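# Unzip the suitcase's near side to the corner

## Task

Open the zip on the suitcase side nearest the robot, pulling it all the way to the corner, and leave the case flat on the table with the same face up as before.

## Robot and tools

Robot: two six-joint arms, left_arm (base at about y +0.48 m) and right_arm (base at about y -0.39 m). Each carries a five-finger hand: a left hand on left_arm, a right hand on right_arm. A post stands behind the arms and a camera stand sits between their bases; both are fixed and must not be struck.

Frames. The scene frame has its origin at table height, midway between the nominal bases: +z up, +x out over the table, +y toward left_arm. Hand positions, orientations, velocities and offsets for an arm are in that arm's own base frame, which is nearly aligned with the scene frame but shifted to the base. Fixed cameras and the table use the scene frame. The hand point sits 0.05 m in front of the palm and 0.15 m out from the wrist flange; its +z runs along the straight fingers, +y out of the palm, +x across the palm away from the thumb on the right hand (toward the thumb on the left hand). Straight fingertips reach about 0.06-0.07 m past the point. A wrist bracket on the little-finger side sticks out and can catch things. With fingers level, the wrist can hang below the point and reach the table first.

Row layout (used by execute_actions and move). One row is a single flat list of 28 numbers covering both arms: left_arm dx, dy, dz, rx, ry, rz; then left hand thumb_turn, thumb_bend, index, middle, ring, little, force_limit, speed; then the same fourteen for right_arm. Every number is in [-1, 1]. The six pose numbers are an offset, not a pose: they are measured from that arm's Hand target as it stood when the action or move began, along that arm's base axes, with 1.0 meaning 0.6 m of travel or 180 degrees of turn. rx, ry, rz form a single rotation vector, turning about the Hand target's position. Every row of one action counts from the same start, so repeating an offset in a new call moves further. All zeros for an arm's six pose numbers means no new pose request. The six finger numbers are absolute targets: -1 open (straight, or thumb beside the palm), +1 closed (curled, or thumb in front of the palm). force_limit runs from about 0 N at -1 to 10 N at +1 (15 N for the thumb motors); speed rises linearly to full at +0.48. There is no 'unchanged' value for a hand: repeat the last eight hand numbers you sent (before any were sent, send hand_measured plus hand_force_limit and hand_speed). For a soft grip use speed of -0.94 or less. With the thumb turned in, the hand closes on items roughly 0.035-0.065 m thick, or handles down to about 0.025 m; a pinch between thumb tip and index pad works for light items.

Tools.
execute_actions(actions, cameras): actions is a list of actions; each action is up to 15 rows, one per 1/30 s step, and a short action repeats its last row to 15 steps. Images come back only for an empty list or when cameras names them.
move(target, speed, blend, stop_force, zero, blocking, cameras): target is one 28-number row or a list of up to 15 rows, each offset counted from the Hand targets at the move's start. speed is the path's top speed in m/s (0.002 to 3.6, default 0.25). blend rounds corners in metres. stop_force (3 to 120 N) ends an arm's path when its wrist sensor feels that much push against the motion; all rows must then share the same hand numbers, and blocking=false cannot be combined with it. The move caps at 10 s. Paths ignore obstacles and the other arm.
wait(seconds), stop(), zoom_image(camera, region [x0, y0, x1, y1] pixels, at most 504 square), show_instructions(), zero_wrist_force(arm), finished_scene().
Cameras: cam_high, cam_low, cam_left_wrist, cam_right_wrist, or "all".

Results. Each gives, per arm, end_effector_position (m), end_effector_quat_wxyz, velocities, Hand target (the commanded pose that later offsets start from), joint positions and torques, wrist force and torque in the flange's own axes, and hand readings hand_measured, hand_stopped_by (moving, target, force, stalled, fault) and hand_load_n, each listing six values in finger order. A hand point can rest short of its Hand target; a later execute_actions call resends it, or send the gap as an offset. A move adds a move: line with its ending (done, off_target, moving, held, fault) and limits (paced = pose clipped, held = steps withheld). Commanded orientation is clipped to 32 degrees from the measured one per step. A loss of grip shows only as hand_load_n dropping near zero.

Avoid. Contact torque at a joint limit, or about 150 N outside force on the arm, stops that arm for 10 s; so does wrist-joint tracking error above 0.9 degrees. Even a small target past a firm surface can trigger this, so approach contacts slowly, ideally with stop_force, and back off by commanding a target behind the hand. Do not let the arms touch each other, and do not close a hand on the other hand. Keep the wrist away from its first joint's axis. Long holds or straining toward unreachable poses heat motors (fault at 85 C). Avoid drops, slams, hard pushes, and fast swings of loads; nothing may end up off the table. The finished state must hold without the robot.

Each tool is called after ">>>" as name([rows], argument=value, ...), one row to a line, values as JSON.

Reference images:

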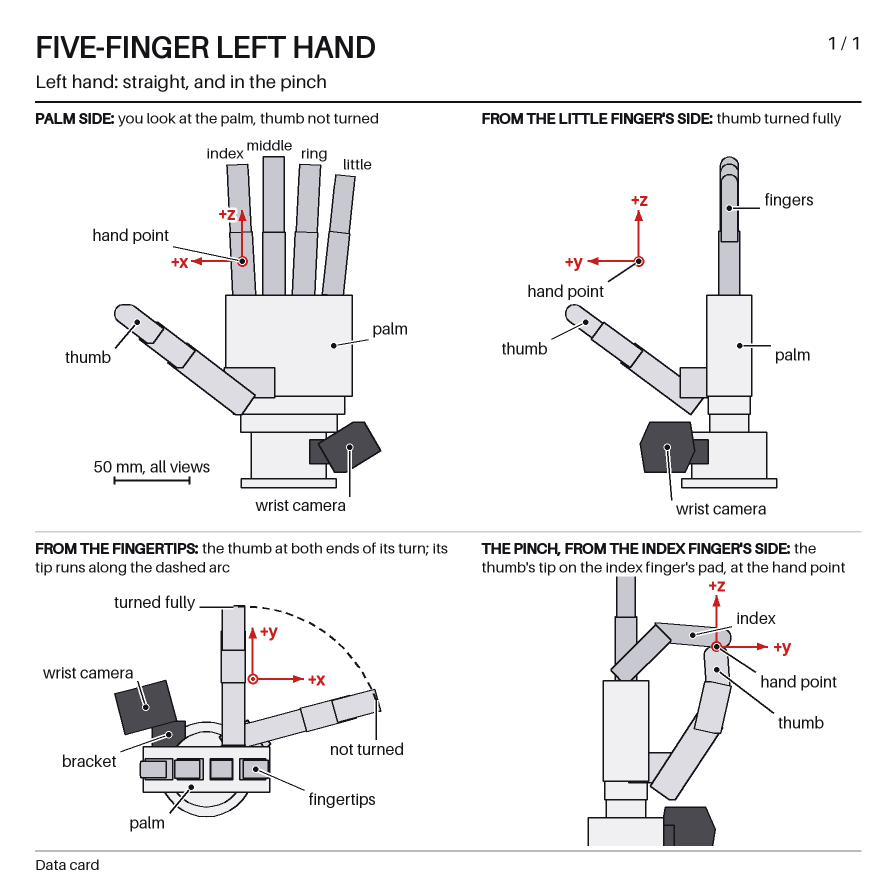

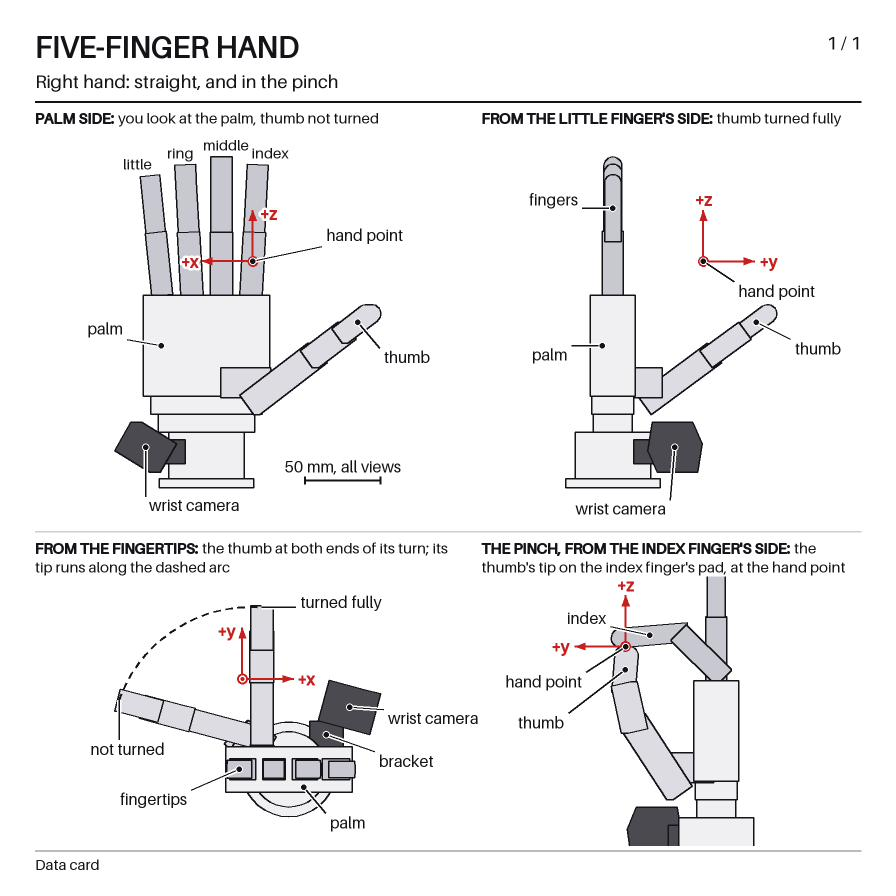

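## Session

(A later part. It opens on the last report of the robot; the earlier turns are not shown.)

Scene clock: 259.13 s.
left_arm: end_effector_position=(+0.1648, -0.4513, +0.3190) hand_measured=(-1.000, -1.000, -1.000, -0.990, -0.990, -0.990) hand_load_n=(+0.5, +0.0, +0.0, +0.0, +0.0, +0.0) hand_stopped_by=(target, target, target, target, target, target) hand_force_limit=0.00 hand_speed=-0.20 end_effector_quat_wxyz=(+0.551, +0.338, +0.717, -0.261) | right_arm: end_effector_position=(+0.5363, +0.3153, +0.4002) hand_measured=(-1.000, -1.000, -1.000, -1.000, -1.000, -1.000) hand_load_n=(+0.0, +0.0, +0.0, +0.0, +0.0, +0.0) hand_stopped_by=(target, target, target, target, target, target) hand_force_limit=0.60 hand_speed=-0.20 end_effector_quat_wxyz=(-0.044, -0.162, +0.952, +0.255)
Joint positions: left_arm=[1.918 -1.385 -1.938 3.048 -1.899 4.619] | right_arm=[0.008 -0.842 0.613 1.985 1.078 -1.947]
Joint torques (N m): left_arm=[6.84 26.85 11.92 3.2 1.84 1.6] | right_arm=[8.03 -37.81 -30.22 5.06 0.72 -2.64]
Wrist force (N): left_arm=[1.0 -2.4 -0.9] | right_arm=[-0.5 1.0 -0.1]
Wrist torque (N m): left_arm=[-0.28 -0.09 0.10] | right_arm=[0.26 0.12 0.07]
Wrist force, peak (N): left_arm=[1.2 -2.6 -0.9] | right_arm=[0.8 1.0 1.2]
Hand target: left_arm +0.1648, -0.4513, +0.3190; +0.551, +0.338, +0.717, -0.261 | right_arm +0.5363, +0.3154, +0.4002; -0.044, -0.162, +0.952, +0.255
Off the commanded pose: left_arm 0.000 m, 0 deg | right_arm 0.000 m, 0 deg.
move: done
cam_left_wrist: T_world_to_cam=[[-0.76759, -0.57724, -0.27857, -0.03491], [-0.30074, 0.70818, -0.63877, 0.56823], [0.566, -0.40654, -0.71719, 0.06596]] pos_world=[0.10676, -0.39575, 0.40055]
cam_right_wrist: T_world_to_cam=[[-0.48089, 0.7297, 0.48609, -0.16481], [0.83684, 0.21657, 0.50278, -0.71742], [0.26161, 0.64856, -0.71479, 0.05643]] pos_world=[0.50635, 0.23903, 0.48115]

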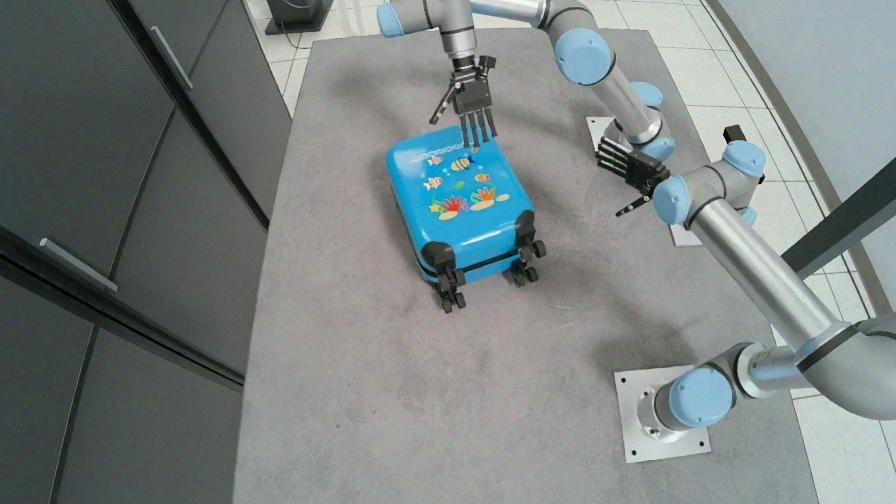

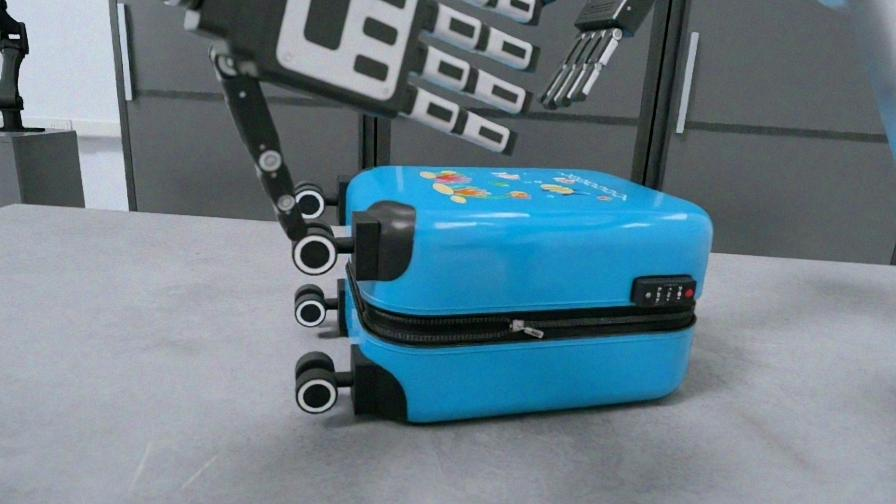

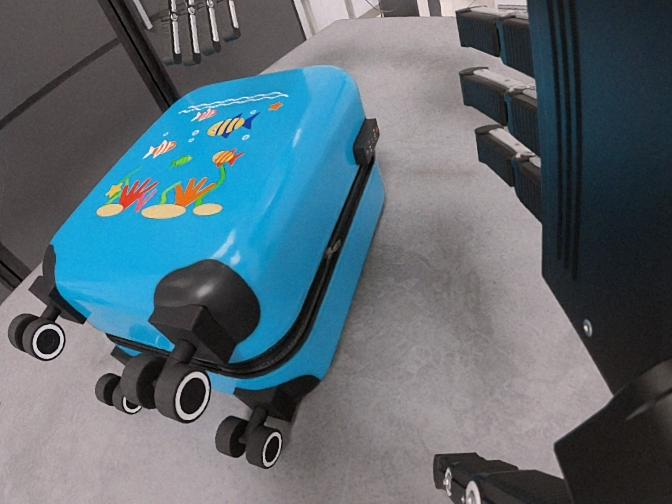

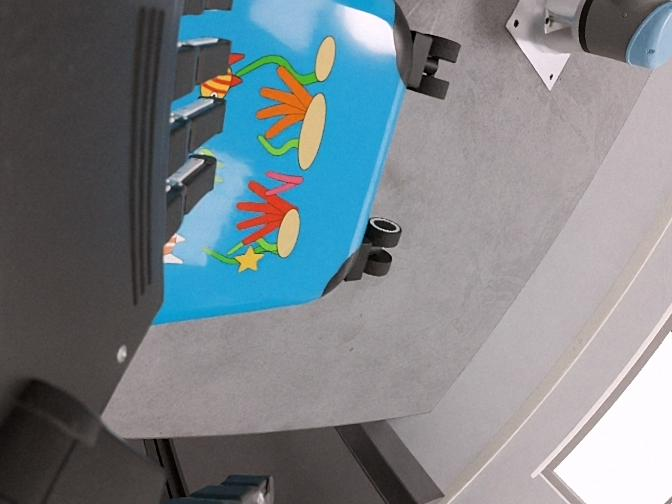

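>>> move(target=[0,0,0,0,0,0,-1,-1,-1,-0.99,-0.99,-0.99,0,-0.2,0,0,-0.108,0,0,0,-1,-1,-1,-1,-1,-1,0.6,-0.2], speed=0.08)

>>> move(target=[0,0,0,0,0,0,-1,-1,-1,-0.99,-0.99,-0.99,0,-0.2,0,0,-0.1,0,0,0,-1,-1,-1,-1,-1,-1,0.6,-0.2], speed=0.008, stop_force=12, cameras=["cam_low","cam_high","cam_left_wrist"])

Scene clock: 268.83 s.
left_arm: end_effector_position=(+0.1648, -0.4513, +0.3190) hand_measured=(-1.000, -1.000, -1.000, -0.990, -0.990, -0.990) hand_load_n=(+0.0, +0.0, +0.0, +0.0, +0.0, +0.0) hand_stopped_by=(target, target, target, target, target, target) hand_force_limit=0.00 hand_speed=-0.20 end_effector_quat_wxyz=(+0.551, +0.338, +0.717, -0.261) | right_arm: end_effector_position=(+0.5363, +0.3154, +0.3355) hand_measured=(-1.000, -1.000, -1.000, -1.000, -1.000, -1.000) hand_load_n=(+0.0, +0.0, +0.0, +0.0, +0.0, +0.0) hand_stopped_by=(target, target, target, target, target, target) hand_force_limit=0.60 hand_speed=-0.20 end_effector_quat_wxyz=(-0.044, -0.162, +0.952, +0.255)
Joint positions: left_arm=[1.918 -1.385 -1.938 3.048 -1.899 4.619] | right_arm=[0.008 -0.872 0.833 1.796 1.078 -1.947]
Joint torques (N m): left_arm=[8.11 27.31 11.25 3.25 1.77 1.78] | right_arm=[-11.55 -52.68 -10.38 1.07 -2 2.33]
Wrist force (N): left_arm=[1.1 -2.5 -0.8] | right_arm=[-0.5 0.9 0.2]
Wrist torque (N m): left_arm=[-0.30 -0.12 0.11] | right_arm=[0.21 0.13 0.06]
Wrist force, peak (N): left_arm=[1.3 -2.6 -0.8] | right_arm=[-0.3 1.3 -0.3]
Hand target: left_arm +0.1648, -0.4513, +0.3190; +0.551, +0.338, +0.717, -0.261 | right_arm +0.5363, +0.3154, +0.3354; -0.044, -0.162, +0.952, +0.255
Off the commanded pose: left_arm 0.000 m, 0 deg | right_arm 0.000 m, 0 deg.
move: done

Scene clock: 272.77 s.
left_arm: end_effector_position=(+0.1648, -0.4513, +0.3190) hand_measured=(-1.000, -1.000, -1.000, -0.990, -0.990, -0.990) hand_load_n=(+0.0, +0.0, +0.0, +0.0, +0.0, +0.0) hand_stopped_by=(target, target, target, target, target, target) hand_force_limit=0.00 hand_speed=-0.20 end_effector_quat_wxyz=(+0.551, +0.338, +0.717, -0.261) | right_arm: end_effector_position=(+0.5363, +0.3153, +0.3121) hand_measured=(-1.000, -1.000, -1.000, -1.000, -1.000, -1.000) hand_load_n=(+0.5, -0.5, +0.0, +0.0, +0.0, +0.0) hand_stopped_by=(target, target, target, target, target, target) hand_force_limit=0.60 hand_speed=-0.20 end_effector_quat_wxyz=(-0.044, -0.162, +0.952, +0.255)
Joint positions: left_arm=[1.918 -1.385 -1.938 3.048 -1.899 4.619] | right_arm=[0.008 -0.873 0.894 1.736 1.078 -1.947]
Joint torques (N m): left_arm=[8.78 26.79 12.65 3.43 1.79 1.75] | right_arm=[4.3 -33.12 -28.82 3.86 0.38 0.71]
Wrist force (N): left_arm=[1.2 -2.4 -0.7] | right_arm=[0.0 1.7 -10.4]
Wrist torque (N m): left_arm=[-0.29 -0.12 0.11] | right_arm=[0.93 0.35 0.11]
Wrist force, peak (N): left_arm=[1.2 -2.5 -1.0] | right_arm=[-1.1 2.2 -18.6]
Hand target: left_arm +0.1648, -0.4513, +0.3190; +0.551, +0.338, +0.717, -0.261 | right_arm +0.5363, +0.3153, +0.3121; -0.044, -0.162, +0.952, +0.255 (not the last commanded pose)
Off the commanded pose: left_arm 0.000 m, 0 deg | right_arm 0.037 m, 0 deg.
move: contact (right_arm)
cam_left_wrist: T_world_to_cam=[[-0.76759, -0.57724, -0.27857, -0.03491], [-0.30074, 0.70818, -0.63877, 0.56823], [0.566, -0.40654, -0.71719, 0.06596]] pos_world=[0.10676, -0.39575, 0.40055]
Images, in order (width x height): cam_high 896x504, cam_low 896x504, cam_left_wrist 672x504.

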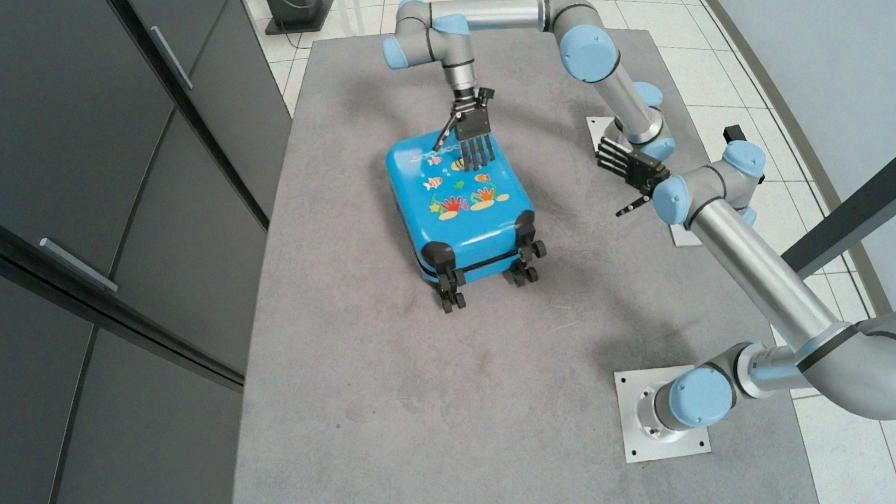

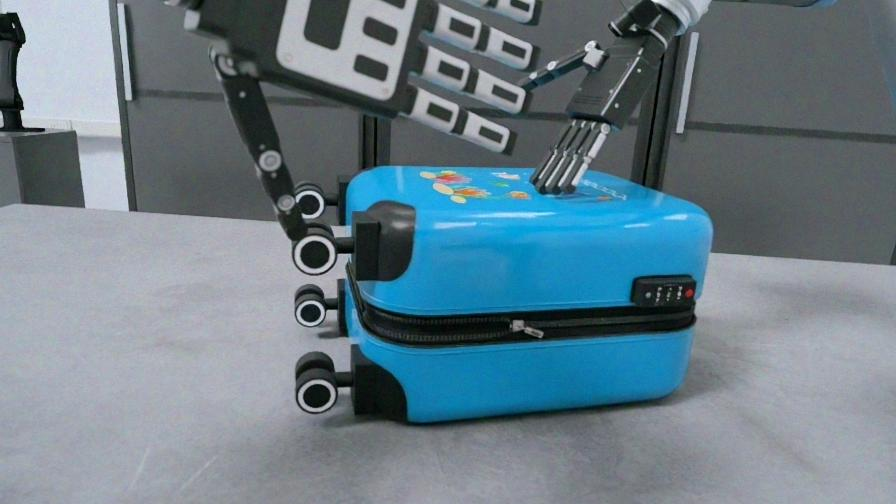

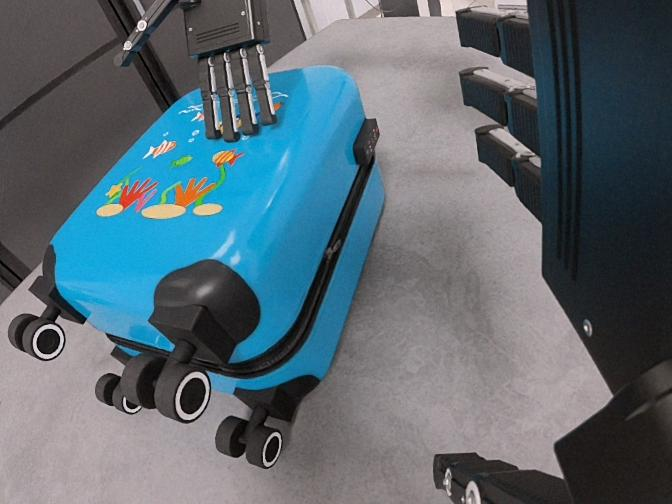

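>>> move([
  [0.092,-0.081,-0.265,0,0,0,-1,-1,0.12,1,1,1,0.6,-0.2,0,0,0,0,0,0,-1,-1,-1,-1,-1,-1,0.6,-0.2],
  [0.211,-0.1552,-0.3467,0,0,0,-1,-1,0.12,1,1,1,0.6,-0.2,0,0,0,0,0,0,-1,-1,-1,-1,-1,-1,0.6,-0.2],
], speed=[0.15,0.06], blend=[0.02,0], cameras=["cam_low","cam_left_wrist","cam_high"])

>>> zoom_image(camera="cam_low", region=[430, 270, 570, 390])

Scene clock: 276.77 s.
left_arm: end_effector_position=(+0.2913, -0.5444, +0.1111) hand_measured=(-1.000, -1.000, +0.120, +1.000, +1.000, +1.000) hand_load_n=(+0.0, +0.0, +0.0, +0.0, +0.0, +0.0) hand_stopped_by=(target, target, target, target, target, target) hand_force_limit=0.60 hand_speed=-0.20 end_effector_quat_wxyz=(+0.551, +0.338, +0.717, -0.261) | right_arm: end_effector_position=(+0.5363, +0.3153, +0.3121) hand_measured=(-1.000, -1.000, -1.000, -1.000, -1.000, -1.000) hand_load_n=(+0.5, +0.0, +0.0, +0.0, +0.0, +0.0) hand_stopped_by=(target, target, target, target, target, target) hand_force_limit=0.60 hand_speed=-0.20 end_effector_quat_wxyz=(-0.044, -0.162, +0.952, +0.255)
Joint positions: left_arm=[2.135 -1.879 -2.008 3.624 -1.69 4.678] | right_arm=[0.008 -0.873 0.894 1.736 1.078 -1.947]
Joint torques (N m): left_arm=[9.49 15.18 22.96 3.26 1.95 1.58] | right_arm=[9.85 -31.56 -27.37 3.89 0.32 -1.8]
Wrist force (N): left_arm=[1.1 -2.4 -0.8] | right_arm=[0.1 1.5 -10.6]
Wrist torque (N m): left_arm=[-0.25 -0.11 0.09] | right_arm=[0.89 0.33 0.11]
Wrist force, peak (N): left_arm=[1.2 -2.7 -0.9] | right_arm=[0.2 1.8 -11.1]
Hand target: left_arm +0.2914, -0.5445, +0.1110; +0.551, +0.338, +0.717, -0.261 | right_arm +0.5363, +0.3153, +0.3121; -0.044, -0.162, +0.952, +0.255
Off the commanded pose: left_arm 0.000 m, 0 deg | right_arm 0.000 m, 0 deg.
move: done
cam_left_wrist: T_world_to_cam=[[-0.76759, -0.57724, -0.27857, -0.04949], [-0.30074, 0.70818, -0.63877, 0.53934], [0.566, -0.40654, -0.71719, -0.19266]] pos_world=[0.23326, -0.48885, 0.19255]
Images, in order (width x height): cam_high 896x504, cam_low 896x504, cam_left_wrist 672x504.

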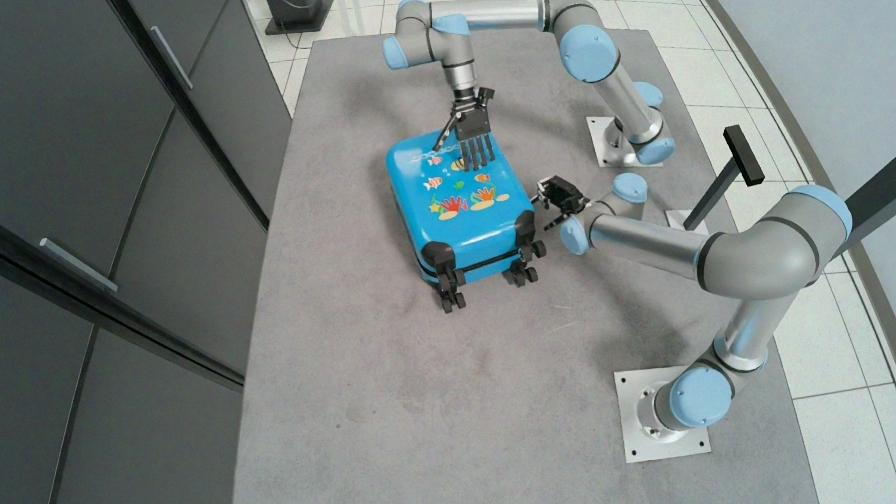

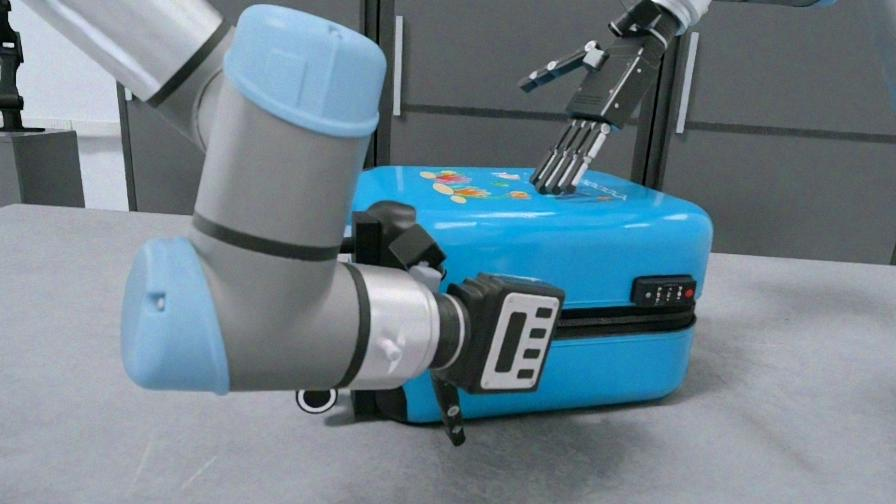

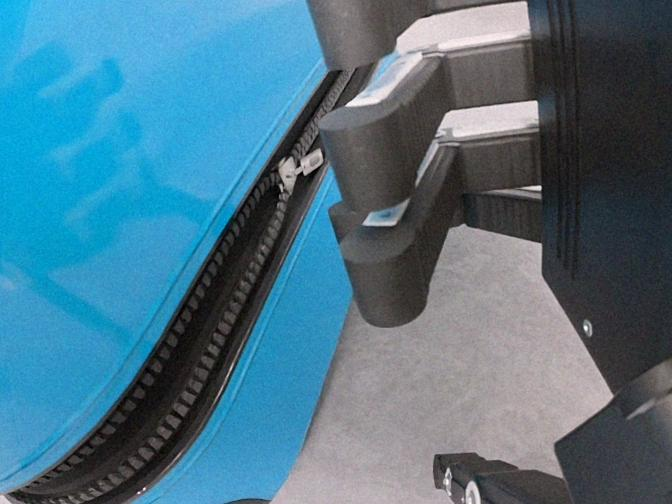

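Scaled by 3.600 from the camera's image (finer frame: 1280x720).

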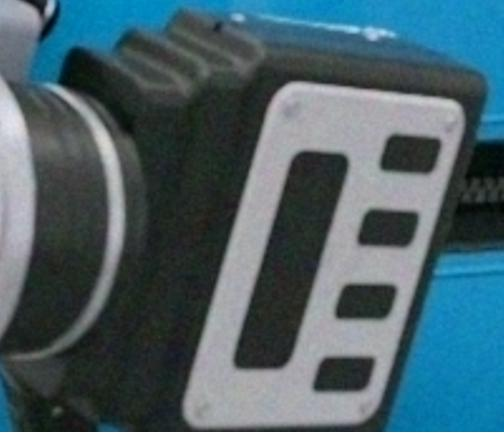

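>>> move(target=[0,0,0,0,0,0,-1,-1,0.12,-1,-1,-1,0.6,-0.2,0,0,0,0,0,0,-1,-1,-1,-1,-1,-1,0.6,-0.2], speed=0.1, cameras=["cam_left_wrist"])

>>> zoom_image(camera="cam_left_wrist", region=[220, 100, 460, 340])

Scene clock: 278.37 s.
left_arm: end_effector_position=(+0.2914, -0.5445, +0.1110) hand_measured=(-1.000, -1.000, +0.120, -1.000, -1.000, -1.000) hand_load_n=(+0.0, +0.0, +0.0, +0.0, +0.0, +0.0) hand_stopped_by=(target, target, target, target, target, target) hand_force_limit=0.60 hand_speed=-0.20 end_effector_quat_wxyz=(+0.551, +0.338, +0.717, -0.261) | right_arm: end_effector_position=(+0.5363, +0.3153, +0.3121) hand_measured=(-1.000, -1.000, -1.000, -1.000, -1.000, -1.000) hand_load_n=(+0.0, -0.5, +0.0, +0.0, +0.0, +0.0) hand_stopped_by=(target, target, target, target, target, target) hand_force_limit=0.60 hand_speed=-0.20 end_effector_quat_wxyz=(-0.044, -0.162, +0.952, +0.255)
Joint positions: left_arm=[2.135 -1.879 -2.008 3.624 -1.69 4.678] | right_arm=[0.008 -0.873 0.894 1.736 1.078 -1.947]
Joint torques (N m): left_arm=[8.39 15.97 22.46 3.2 1.76 1.7] | right_arm=[10.84 -31.19 -26.81 3.86 0.46 -1.83]
Wrist force (N): left_arm=[1.1 -2.4 -0.7] | right_arm=[0.0 1.6 -10.8]
Wrist torque (N m): left_arm=[-0.27 -0.09 0.11] | right_arm=[0.93 0.37 0.10]
Wrist force, peak (N): left_arm=[1.2 -2.6 -0.8] | right_arm=[0.0 1.7 -10.9]
Hand target: left_arm +0.2914, -0.5445, +0.1110; +0.551, +0.338, +0.717, -0.261 | right_arm +0.5363, +0.3153, +0.3121; -0.044, -0.162, +0.952, +0.255
Off the commanded pose: left_arm 0.000 m, 0 deg | right_arm 0.000 m, 0 deg.
move: done
cam_left_wrist: T_world_to_cam=[[-0.76759, -0.57724, -0.27857, -0.04945], [-0.30074, 0.70818, -0.63877, 0.53931], [0.566, -0.40654, -0.71719, -0.19279]] pos_world=[0.23336, -0.48885, 0.19245]

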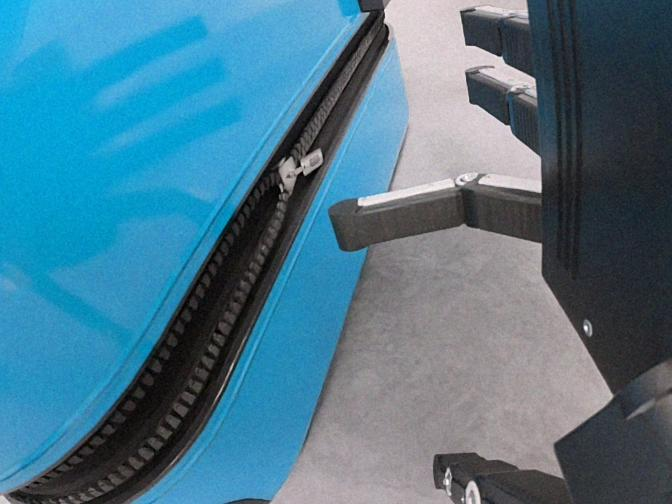

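Scaled by 2.100 from the camera's image (finer frame: 960x720).

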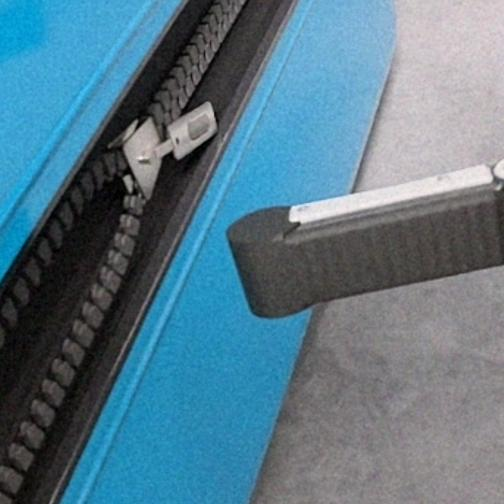

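>>> move([
  [-0.19,0.065,0.13,-0.454,0.2516,0.4981,-1,-1,-1,1,1,1,0.6,-0.2,0,0,0,0,0,0,-1,-1,-1,-1,-1,-1,0.6,-0.2],
  [-0.165,-0.035,0.0,-0.454,0.2516,0.4981,-1,-1,-1,1,1,1,0.6,-0.2,0,0,0,0,0,0,-1,-1,-1,-1,-1,-1,0.6,-0.2],
], speed=[0.2,0.12], cameras=["cam_low","cam_left_wrist","cam_high"])

Scene clock: 288.07 s.
left_arm: end_effector_position=(+0.1797, -0.5147, +0.1767) hand_measured=(-1.000, -1.000, -1.000, +1.000, +1.000, +1.000) hand_load_n=(+0.0, +0.0, +0.0, +0.0, +0.0, +0.0) hand_stopped_by=(target, target, target, target, target, target) hand_force_limit=0.60 hand_speed=-0.20 end_effector_quat_wxyz=(-0.364, +0.702, -0.543, +0.283) | right_arm: end_effector_position=(+0.5363, +0.3153, +0.3121) hand_measured=(-1.000, -1.000, -1.000, -1.000, -1.000, -1.000) hand_load_n=(+0.0, +0.0, +0.0, +0.0, +0.0, +0.0) hand_stopped_by=(target, target, target, target, target, target) hand_force_limit=0.60 hand_speed=-0.20 end_effector_quat_wxyz=(-0.044, -0.162, +0.952, +0.255)
Joint positions: left_arm=[1.84 -2.18 -1.324 1.958 -2.53 1.599] | right_arm=[0.008 -0.873 0.894 1.736 1.078 -1.947]
Joint torques (N m): left_arm=[8.12 55.71 8.73 -4.44 -2.28 1.68] | right_arm=[10.66 -30.93 -26.11 3.84 0.46 -1.8]
Wrist force (N): left_arm=[-0.4 -0.4 0.9] | right_arm=[0.1 1.8 -10.7]
Wrist torque (N m): left_arm=[-0.15 0.08 0.04] | right_arm=[0.95 0.34 0.11]
Wrist force, peak (N): left_arm=[1.6 3.1 2.8] | right_arm=[-0.2 1.5 -11.2]
Hand target: left_arm +0.1798, -0.5147, +0.1768; -0.364, +0.702, -0.543, +0.283 (not the last commanded pose) | right_arm +0.5363, +0.3153, +0.3121; -0.044, -0.162, +0.952, +0.255
Off the commanded pose: left_arm 0.084 m, 0 deg | right_arm 0.000 m, 0 deg.
move: held (left_arm; a check stopped the path); path passed 1 of 2 targets; limits=held
pose unreachable (left arm): on one or more control steps of this call, first in action 0 (counted from 0), this arm could not follow its commanded pose, so it was not sent that pose on those steps. It may still have moved: this result reports where it is.
cause: moving toward the commanded pose would bring a part of the arm too close to another arm (a part of this arm just beyond joint 4 (wrist 1) and a part of the right arm just beyond its joint 2 (shoulder lift), 13 mm apart when this arm was first held).
cam_left_wrist: T_world_to_cam=[[0.62889, -0.12719, 0.76702, -0.30376], [-0.35458, -0.92488, 0.13736, -0.44137], [0.69193, -0.35835, -0.62675, -0.08417]] pos_world=[0.09277, -0.47701, 0.24086]
Images, in order (width x height): cam_high 896x504, cam_low 896x504, cam_left_wrist 672x504.

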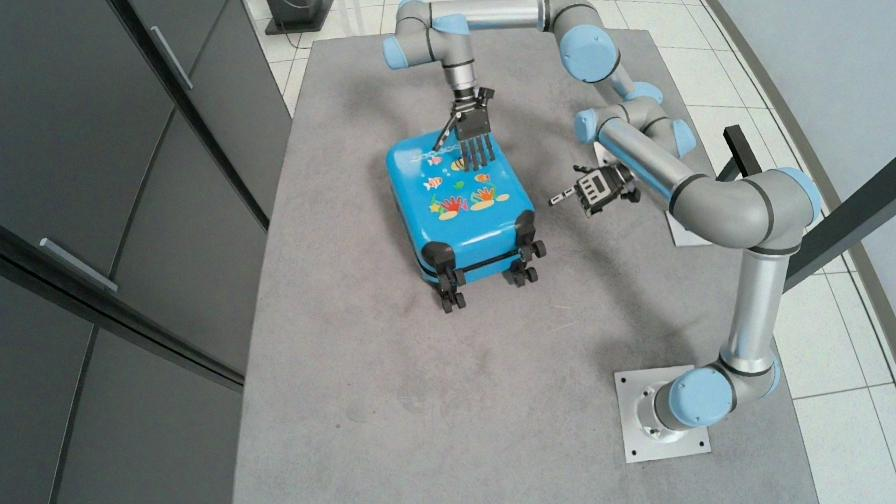

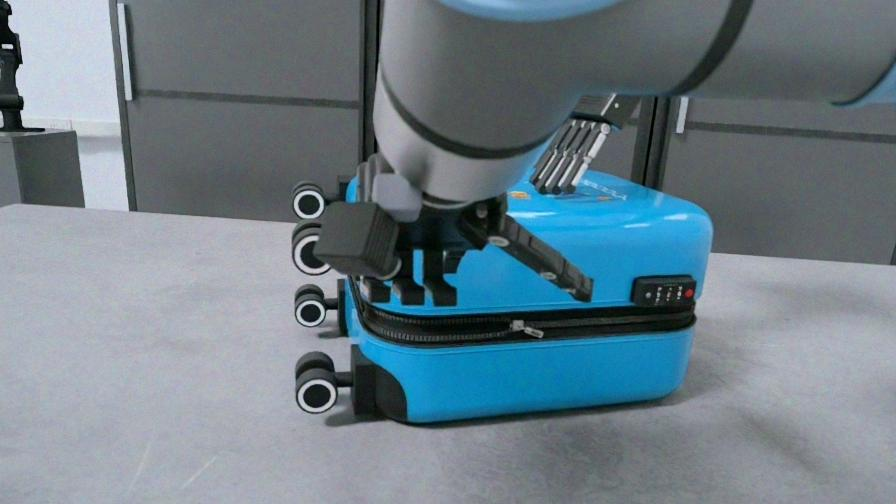

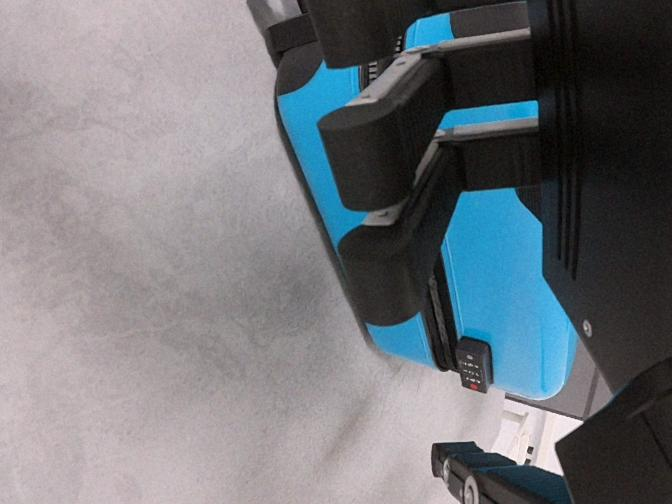

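>>> move(target=[-0.0247,0.1645,0.0303,-0.4224,0.0108,0.0482,-1,-1,-1,-0.99,-0.99,-0.99,0.6,-0.2,0,0,0.09,0,0,0,-1,-1,-1,-1,-1,-1,0.6,-0.2], speed=0.12, cameras=["cam_low","cam_left_wrist"])

Scene clock: 298.27 s.
left_arm: end_effector_position=(+0.1649, -0.4160, +0.1950) hand_measured=(-1.000, -1.000, -1.000, -0.990, -0.990, -0.990) hand_load_n=(+0.0, +0.0, +0.0, +0.0, +0.0, +0.0) hand_stopped_by=(target, target, target, target, target, target) hand_force_limit=0.60 hand_speed=-0.20 end_effector_quat_wxyz=(+0.134, +0.818, -0.209, +0.520) | right_arm: end_effector_position=(+0.5363, +0.3153, +0.3661) hand_measured=(-1.000, -1.000, -1.000, -1.000, -1.000, -1.000) hand_load_n=(-0.5, +0.0, +0.0, +0.0, +0.0, +0.0) hand_stopped_by=(target, target, target, target, target, target) hand_force_limit=0.60 hand_speed=-0.20 end_effector_quat_wxyz=(-0.044, -0.162, +0.952, +0.255)
Joint positions: left_arm=[2.072 -1.417 -2.327 3.238 -2.079 1.304] | right_arm=[0.008 -0.864 0.74 1.88 1.078 -1.947]
Joint torques (N m): left_arm=[8.19 24.09 10.36 2.23 1.51 -1.1] | right_arm=[-7.19 -36.09 -30.66 5.09 -1.01 1.99]
Wrist force (N): left_arm=[-0.2 -1.9 -0.2] | right_arm=[-0.3 1.0 -0.2]
Wrist torque (N m): left_arm=[-0.27 -0.02 0.11] | right_arm=[0.27 0.10 0.08]
Wrist force, peak (N): left_arm=[-0.2 -2.0 -0.2] | right_arm=[-0.1 1.6 -10.9]
Hand target: left_arm +0.1649, -0.4160, +0.1950; +0.134, +0.818, -0.209, +0.520 | right_arm +0.5363, +0.3153, +0.3661; -0.044, -0.162, +0.952, +0.255
Off the commanded pose: left_arm 0.000 m, 0 deg | right_arm 0.000 m, 0 deg.
move: done
cam_left_wrist: T_world_to_cam=[[0.59145, 0.77019, 0.23875, 0.18652], [-0.23949, -0.11494, 0.96407, -0.20111], [0.76996, -0.62738, 0.11647, -0.2968]] pos_world=[0.07004, -0.35298, 0.18393]

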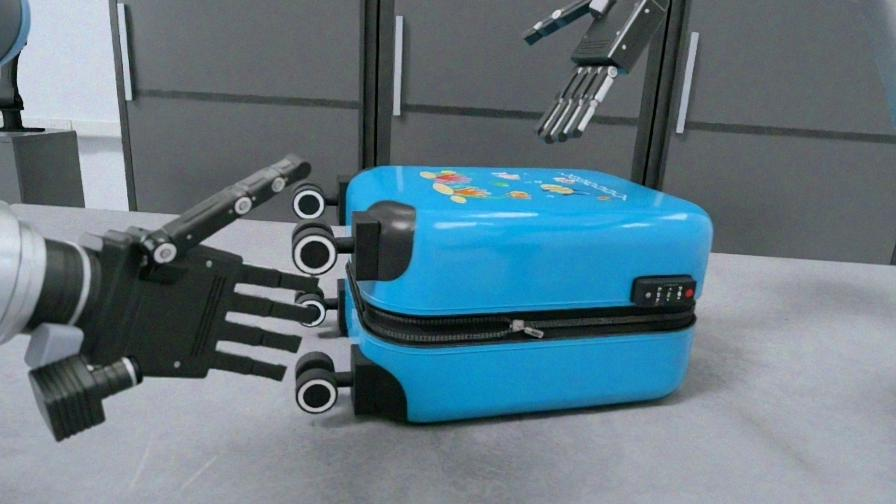

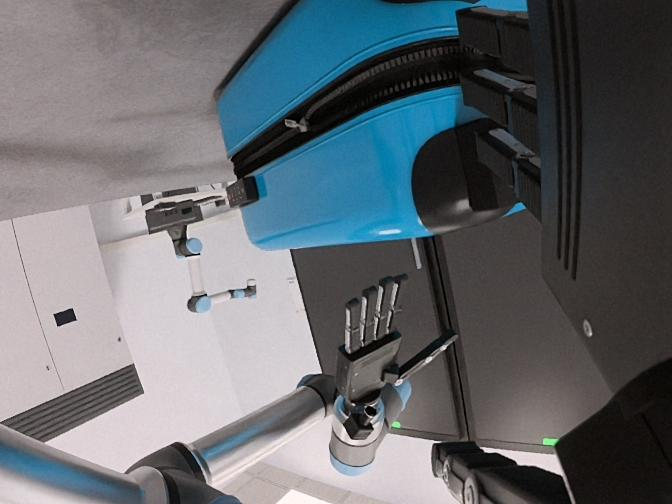

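>>> move([
  [0,0,0,0,0,0,-1,-1,-1,-0.99,-0.99,-0.99,0.6,-0.2,0,0,0.1,0,0,0,-1,-1,-0.12,0.99,0.99,0.99,0.6,-0.2],
  [0,0,0,0,0,0,-1,-1,-1,-0.99,-0.99,-0.99,0.6,-0.2,-0.2938,-0.1588,0.08,0.1107,0.4477,-0.3793,-1,-1,-0.12,0.99,0.99,0.99,0.6,-0.2],
  [0,0,0,0,0,0,-1,-1,-1,-0.99,-0.99,-0.99,0.6,-0.2,-0.2605,-0.1588,-0.4038,0.1107,0.4477,-0.3793,-1,-1,-0.12,0.99,0.99,0.99,0.6,-0.2],
], speed=0.2, blend=[0.02,0.02,0], cameras=["cam_low","cam_left_wrist"])

Scene clock: 305.93 s.
left_arm: end_effector_position=(+0.1649, -0.4160, +0.1950) hand_measured=(-1.000, -1.000, -1.000, -0.990, -0.990, -0.990) hand_load_n=(+0.0, +0.0, +0.0, +0.0, +0.0, +0.0) hand_stopped_by=(target, target, target, target, target, target) hand_force_limit=0.60 hand_speed=-0.20 end_effector_quat_wxyz=(+0.134, +0.818, -0.209, +0.520) | right_arm: end_effector_position=(+0.3800, +0.2201, +0.1238) hand_measured=(-1.000, -1.000, -0.120, +0.990, +0.990, +0.990) hand_load_n=(+0.0, +0.0, +0.0, +0.0, +0.0, +0.0) hand_stopped_by=(target, target, target, target, target, target) hand_force_limit=0.60 hand_speed=-0.20 end_effector_quat_wxyz=(-0.446, +0.540, +0.582, +0.414)
Joint positions: left_arm=[2.072 -1.417 -2.328 3.238 -2.079 1.304] | right_arm=[-0.457 -0.946 2.236 1.365 0.588 -1.157]
Joint torques (N m): left_arm=[8.87 24.59 8.49 2.62 1.7 1.13] | right_arm=[6.54 -19.72 -15.43 0.05 -1.85 2.35]
Wrist force (N): left_arm=[-0.1 -1.7 -0.2] | right_arm=[0.7 1.3 0.5]
Wrist torque (N m): left_arm=[-0.25 -0.03 0.10] | right_arm=[0.24 -0.16 -0.03]
Wrist force, peak (N): left_arm=[0.0 -2.0 -0.2] | right_arm=[-0.4 1.6 -0.7]
Hand target: left_arm +0.1649, -0.4160, +0.1950; +0.134, +0.818, -0.209, +0.520 | right_arm +0.3800, +0.2201, +0.1238; -0.446, +0.540, +0.582, +0.414
Off the commanded pose: left_arm 0.000 m, 0 deg | right_arm 0.000 m, 0 deg.
move: done
cam_left_wrist: T_world_to_cam=[[0.59145, 0.77021, 0.23865, 0.18657], [-0.2395, -0.1148, 0.96408, -0.20097], [0.76995, -0.62737, 0.11657, -0.29681]] pos_world=[0.07004, -0.35298, 0.18383]

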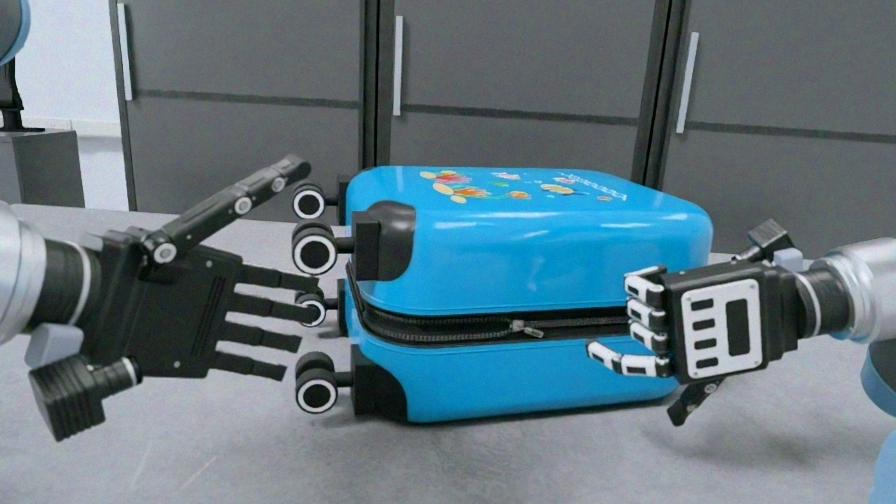

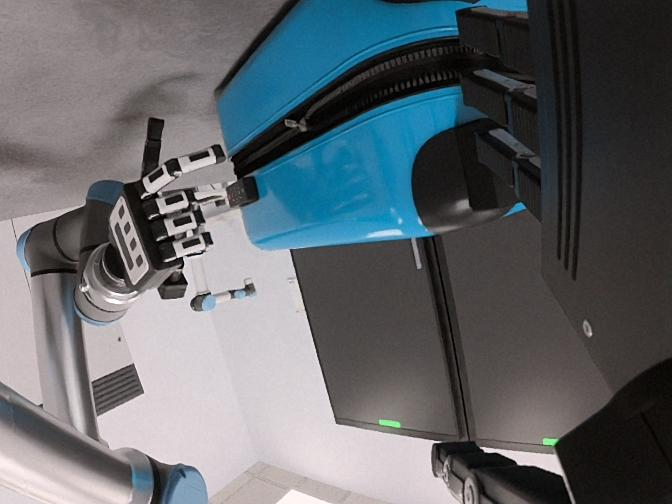

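>>> move(target=[0,0,0,0,0,0,-1,-1,-1,-0.99,-0.99,-0.99,0.6,-0.2,0.052,0.0527,0,0,0,0,-1,-1,-0.12,0.99,0.99,0.99,0.6,-0.2], speed=0.08, cameras=["cam_low","cam_left_wrist"])

>>> zoom_image(camera="cam_low", region=[450, 290, 570, 380])

>>> zoom_image(camera="cam_left_wrist", region=[220, 70, 340, 160])

Scene clock: 307.33 s.
left_arm: end_effector_position=(+0.1649, -0.4160, +0.1950) hand_measured=(-1.000, -1.000, -1.000, -0.990, -0.990, -0.990) hand_load_n=(+0.0, +0.0, +0.0, +0.0, +0.0, +0.0) hand_stopped_by=(target, target, target, target, target, target) hand_force_limit=0.60 hand_speed=-0.20 end_effector_quat_wxyz=(+0.134, +0.818, -0.209, +0.520) | right_arm: end_effector_position=(+0.4112, +0.2517, +0.1238) hand_measured=(-1.000, -1.000, -0.120, +0.990, +0.990, +0.990) hand_load_n=(+0.0, +0.0, +0.0, +0.0, +0.0, +0.0) hand_stopped_by=(target, target, target, target, target, target) hand_force_limit=0.60 hand_speed=-0.20 end_effector_quat_wxyz=(-0.446, +0.540, +0.582, +0.414)
Joint positions: left_arm=[2.072 -1.417 -2.328 3.238 -2.079 1.304] | right_arm=[-0.331 -0.921 2.119 1.349 0.48 -1.03]
Joint torques (N m): left_arm=[8.54 23.28 8.72 2.5 1.57 1.31] | right_arm=[7.28 -23.38 -18.24 0.02 -2.1 2.51]
Wrist force (N): left_arm=[0.0 -2.0 -0.3] | right_arm=[0.6 0.9 0.7]
Wrist torque (N m): left_arm=[-0.29 -0.05 0.11] | right_arm=[0.18 -0.14 -0.02]
Wrist force, peak (N): left_arm=[-0.1 -2.0 -0.2] | right_arm=[0.5 1.5 1.3]
Hand target: left_arm +0.1649, -0.4160, +0.1950; +0.134, +0.818, -0.209, +0.520 | right_arm +0.4112, +0.2517, +0.1238; -0.446, +0.540, +0.582, +0.414
Off the commanded pose: left_arm 0.000 m, 0 deg | right_arm 0.000 m, 0 deg.
move: done
cam_left_wrist: T_world_to_cam=[[0.59145, 0.77021, 0.23865, 0.18657], [-0.2395, -0.1148, 0.96408, -0.20097], [0.76995, -0.62737, 0.11657, -0.29681]] pos_world=[0.07004, -0.35298, 0.18383]

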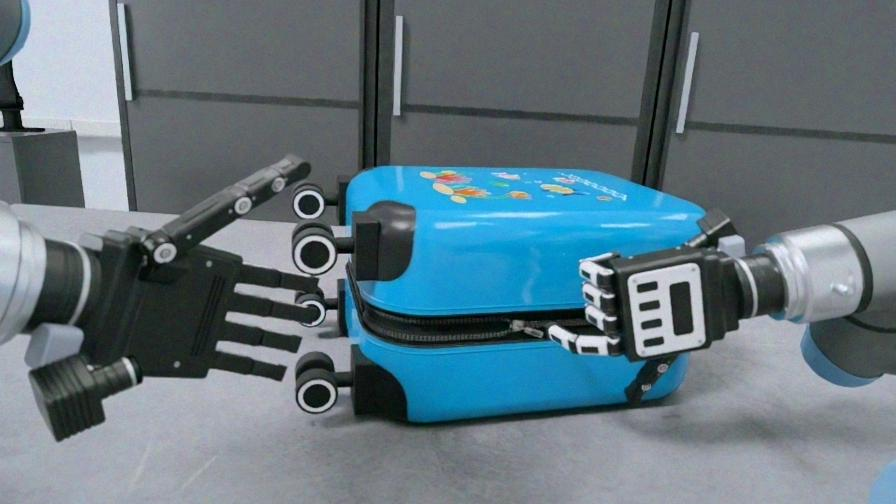

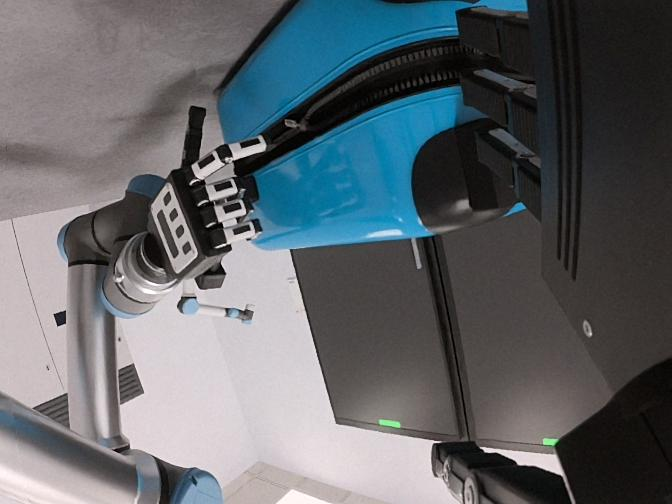

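Scaled by 4.200 from the camera's image (finer frame: 1280x720).

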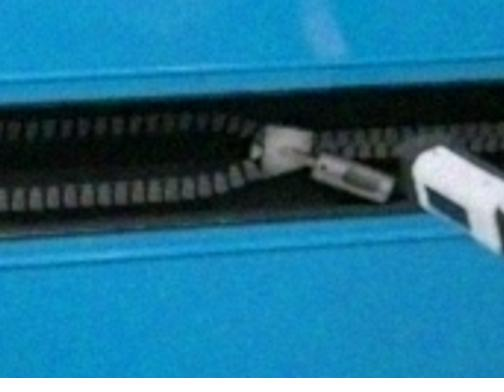

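Scaled by 4.200 from the camera's image (finer frame: 960x720).

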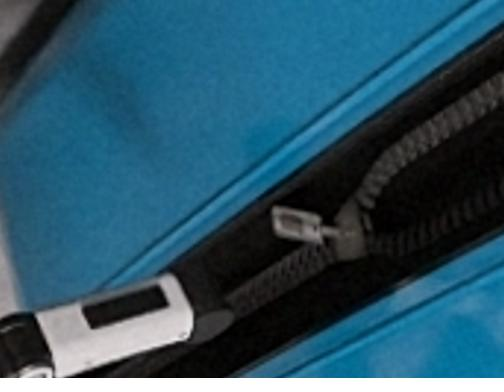

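>>> move(target=[0,0,0,0,0,0,-1,-1,-1,-0.99,-0.99,-0.99,0.6,-0.2,0.041,0.0143,-0.0045,0,0,0,-1,-1,-0.12,0.99,0.99,0.99,0.6,-0.2], speed=0.01, stop_force=3, cameras=["cam_low","cam_left_wrist"])

>>> zoom_image(camera="cam_low", region=[450, 290, 570, 380])

>>> zoom_image(camera="cam_left_wrist", region=[220, 70, 340, 160])

Scene clock: 310.90 s.
left_arm: end_effector_position=(+0.1649, -0.4160, +0.1950) hand_measured=(-1.000, -1.000, -1.000, -0.990, -0.990, -0.990) hand_load_n=(+0.0, -0.5, +0.0, +0.0, +0.0, +0.0) hand_stopped_by=(target, target, target, target, target, target) hand_force_limit=0.60 hand_speed=-0.20 end_effector_quat_wxyz=(+0.134, +0.818, -0.209, +0.520) | right_arm: end_effector_position=(+0.4315, +0.2588, +0.1216) hand_measured=(-1.000, -1.000, -0.120, +0.990, +0.990, +0.990) hand_load_n=(+0.5, +0.0, +0.0, +0.0, +0.0, +0.0) hand_stopped_by=(target, target, target, target, target, target) hand_force_limit=0.60 hand_speed=-0.20 end_effector_quat_wxyz=(-0.446, +0.540, +0.582, +0.414)
Joint positions: left_arm=[2.072 -1.417 -2.328 3.238 -2.079 1.304] | right_arm=[-0.295 -0.895 2.047 1.353 0.45 -0.982]
Joint torques (N m): left_arm=[9.65 23.75 8.62 2.44 1.55 1.35] | right_arm=[-11.33 -40.37 2.09 -0.12 0.33 -2.69]
Wrist force (N): left_arm=[-0.3 -1.9 -0.1] | right_arm=[0.7 -0.8 0.1]
Wrist torque (N m): left_arm=[-0.27 0.00 0.10] | right_arm=[0.19 -0.11 0.05]
Wrist force, peak (N): left_arm=[0.0 -2.1 -0.2] | right_arm=[1.7 -4.0 -1.3]
Hand target: left_arm +0.1649, -0.4160, +0.1950; +0.134, +0.818, -0.209, +0.520 | right_arm +0.4315, +0.2588, +0.1216; -0.446, +0.540, +0.582, +0.414 (not the last commanded pose)
Off the commanded pose: left_arm 0.000 m, 0 deg | right_arm 0.005 m, 0 deg.
move: contact (right_arm)
cam_left_wrist: T_world_to_cam=[[0.59145, 0.77021, 0.23865, 0.18657], [-0.2395, -0.1148, 0.96408, -0.20097], [0.76995, -0.62737, 0.11657, -0.29681]] pos_world=[0.07004, -0.35298, 0.18383]

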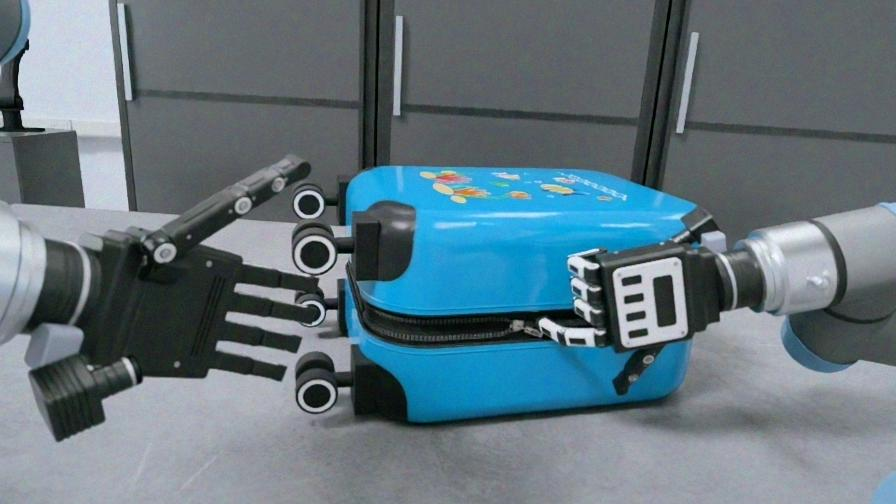

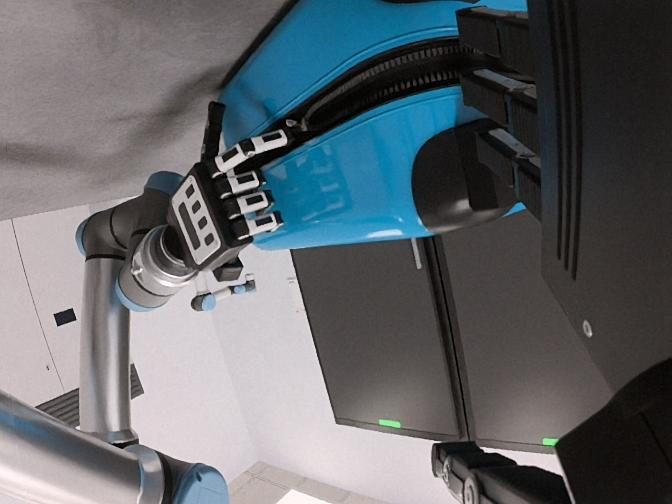

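Scaled by 4.200 from the camera's image (finer frame: 1280x720).

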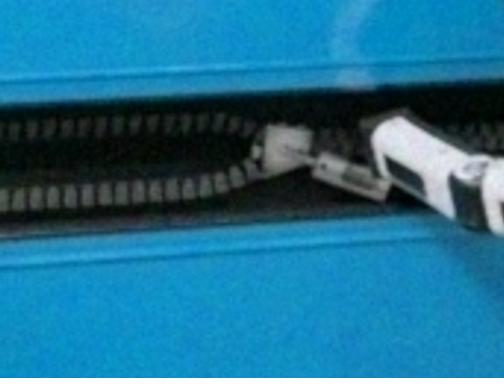

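Scaled by 4.200 from the camera's image (finer frame: 960x720).

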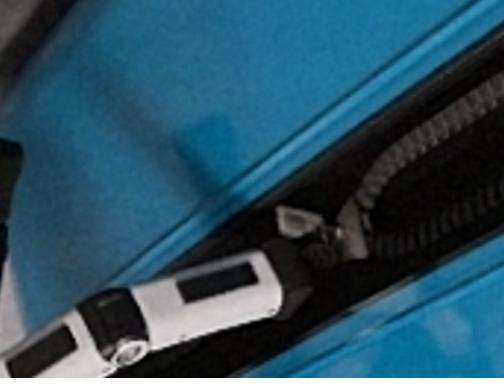

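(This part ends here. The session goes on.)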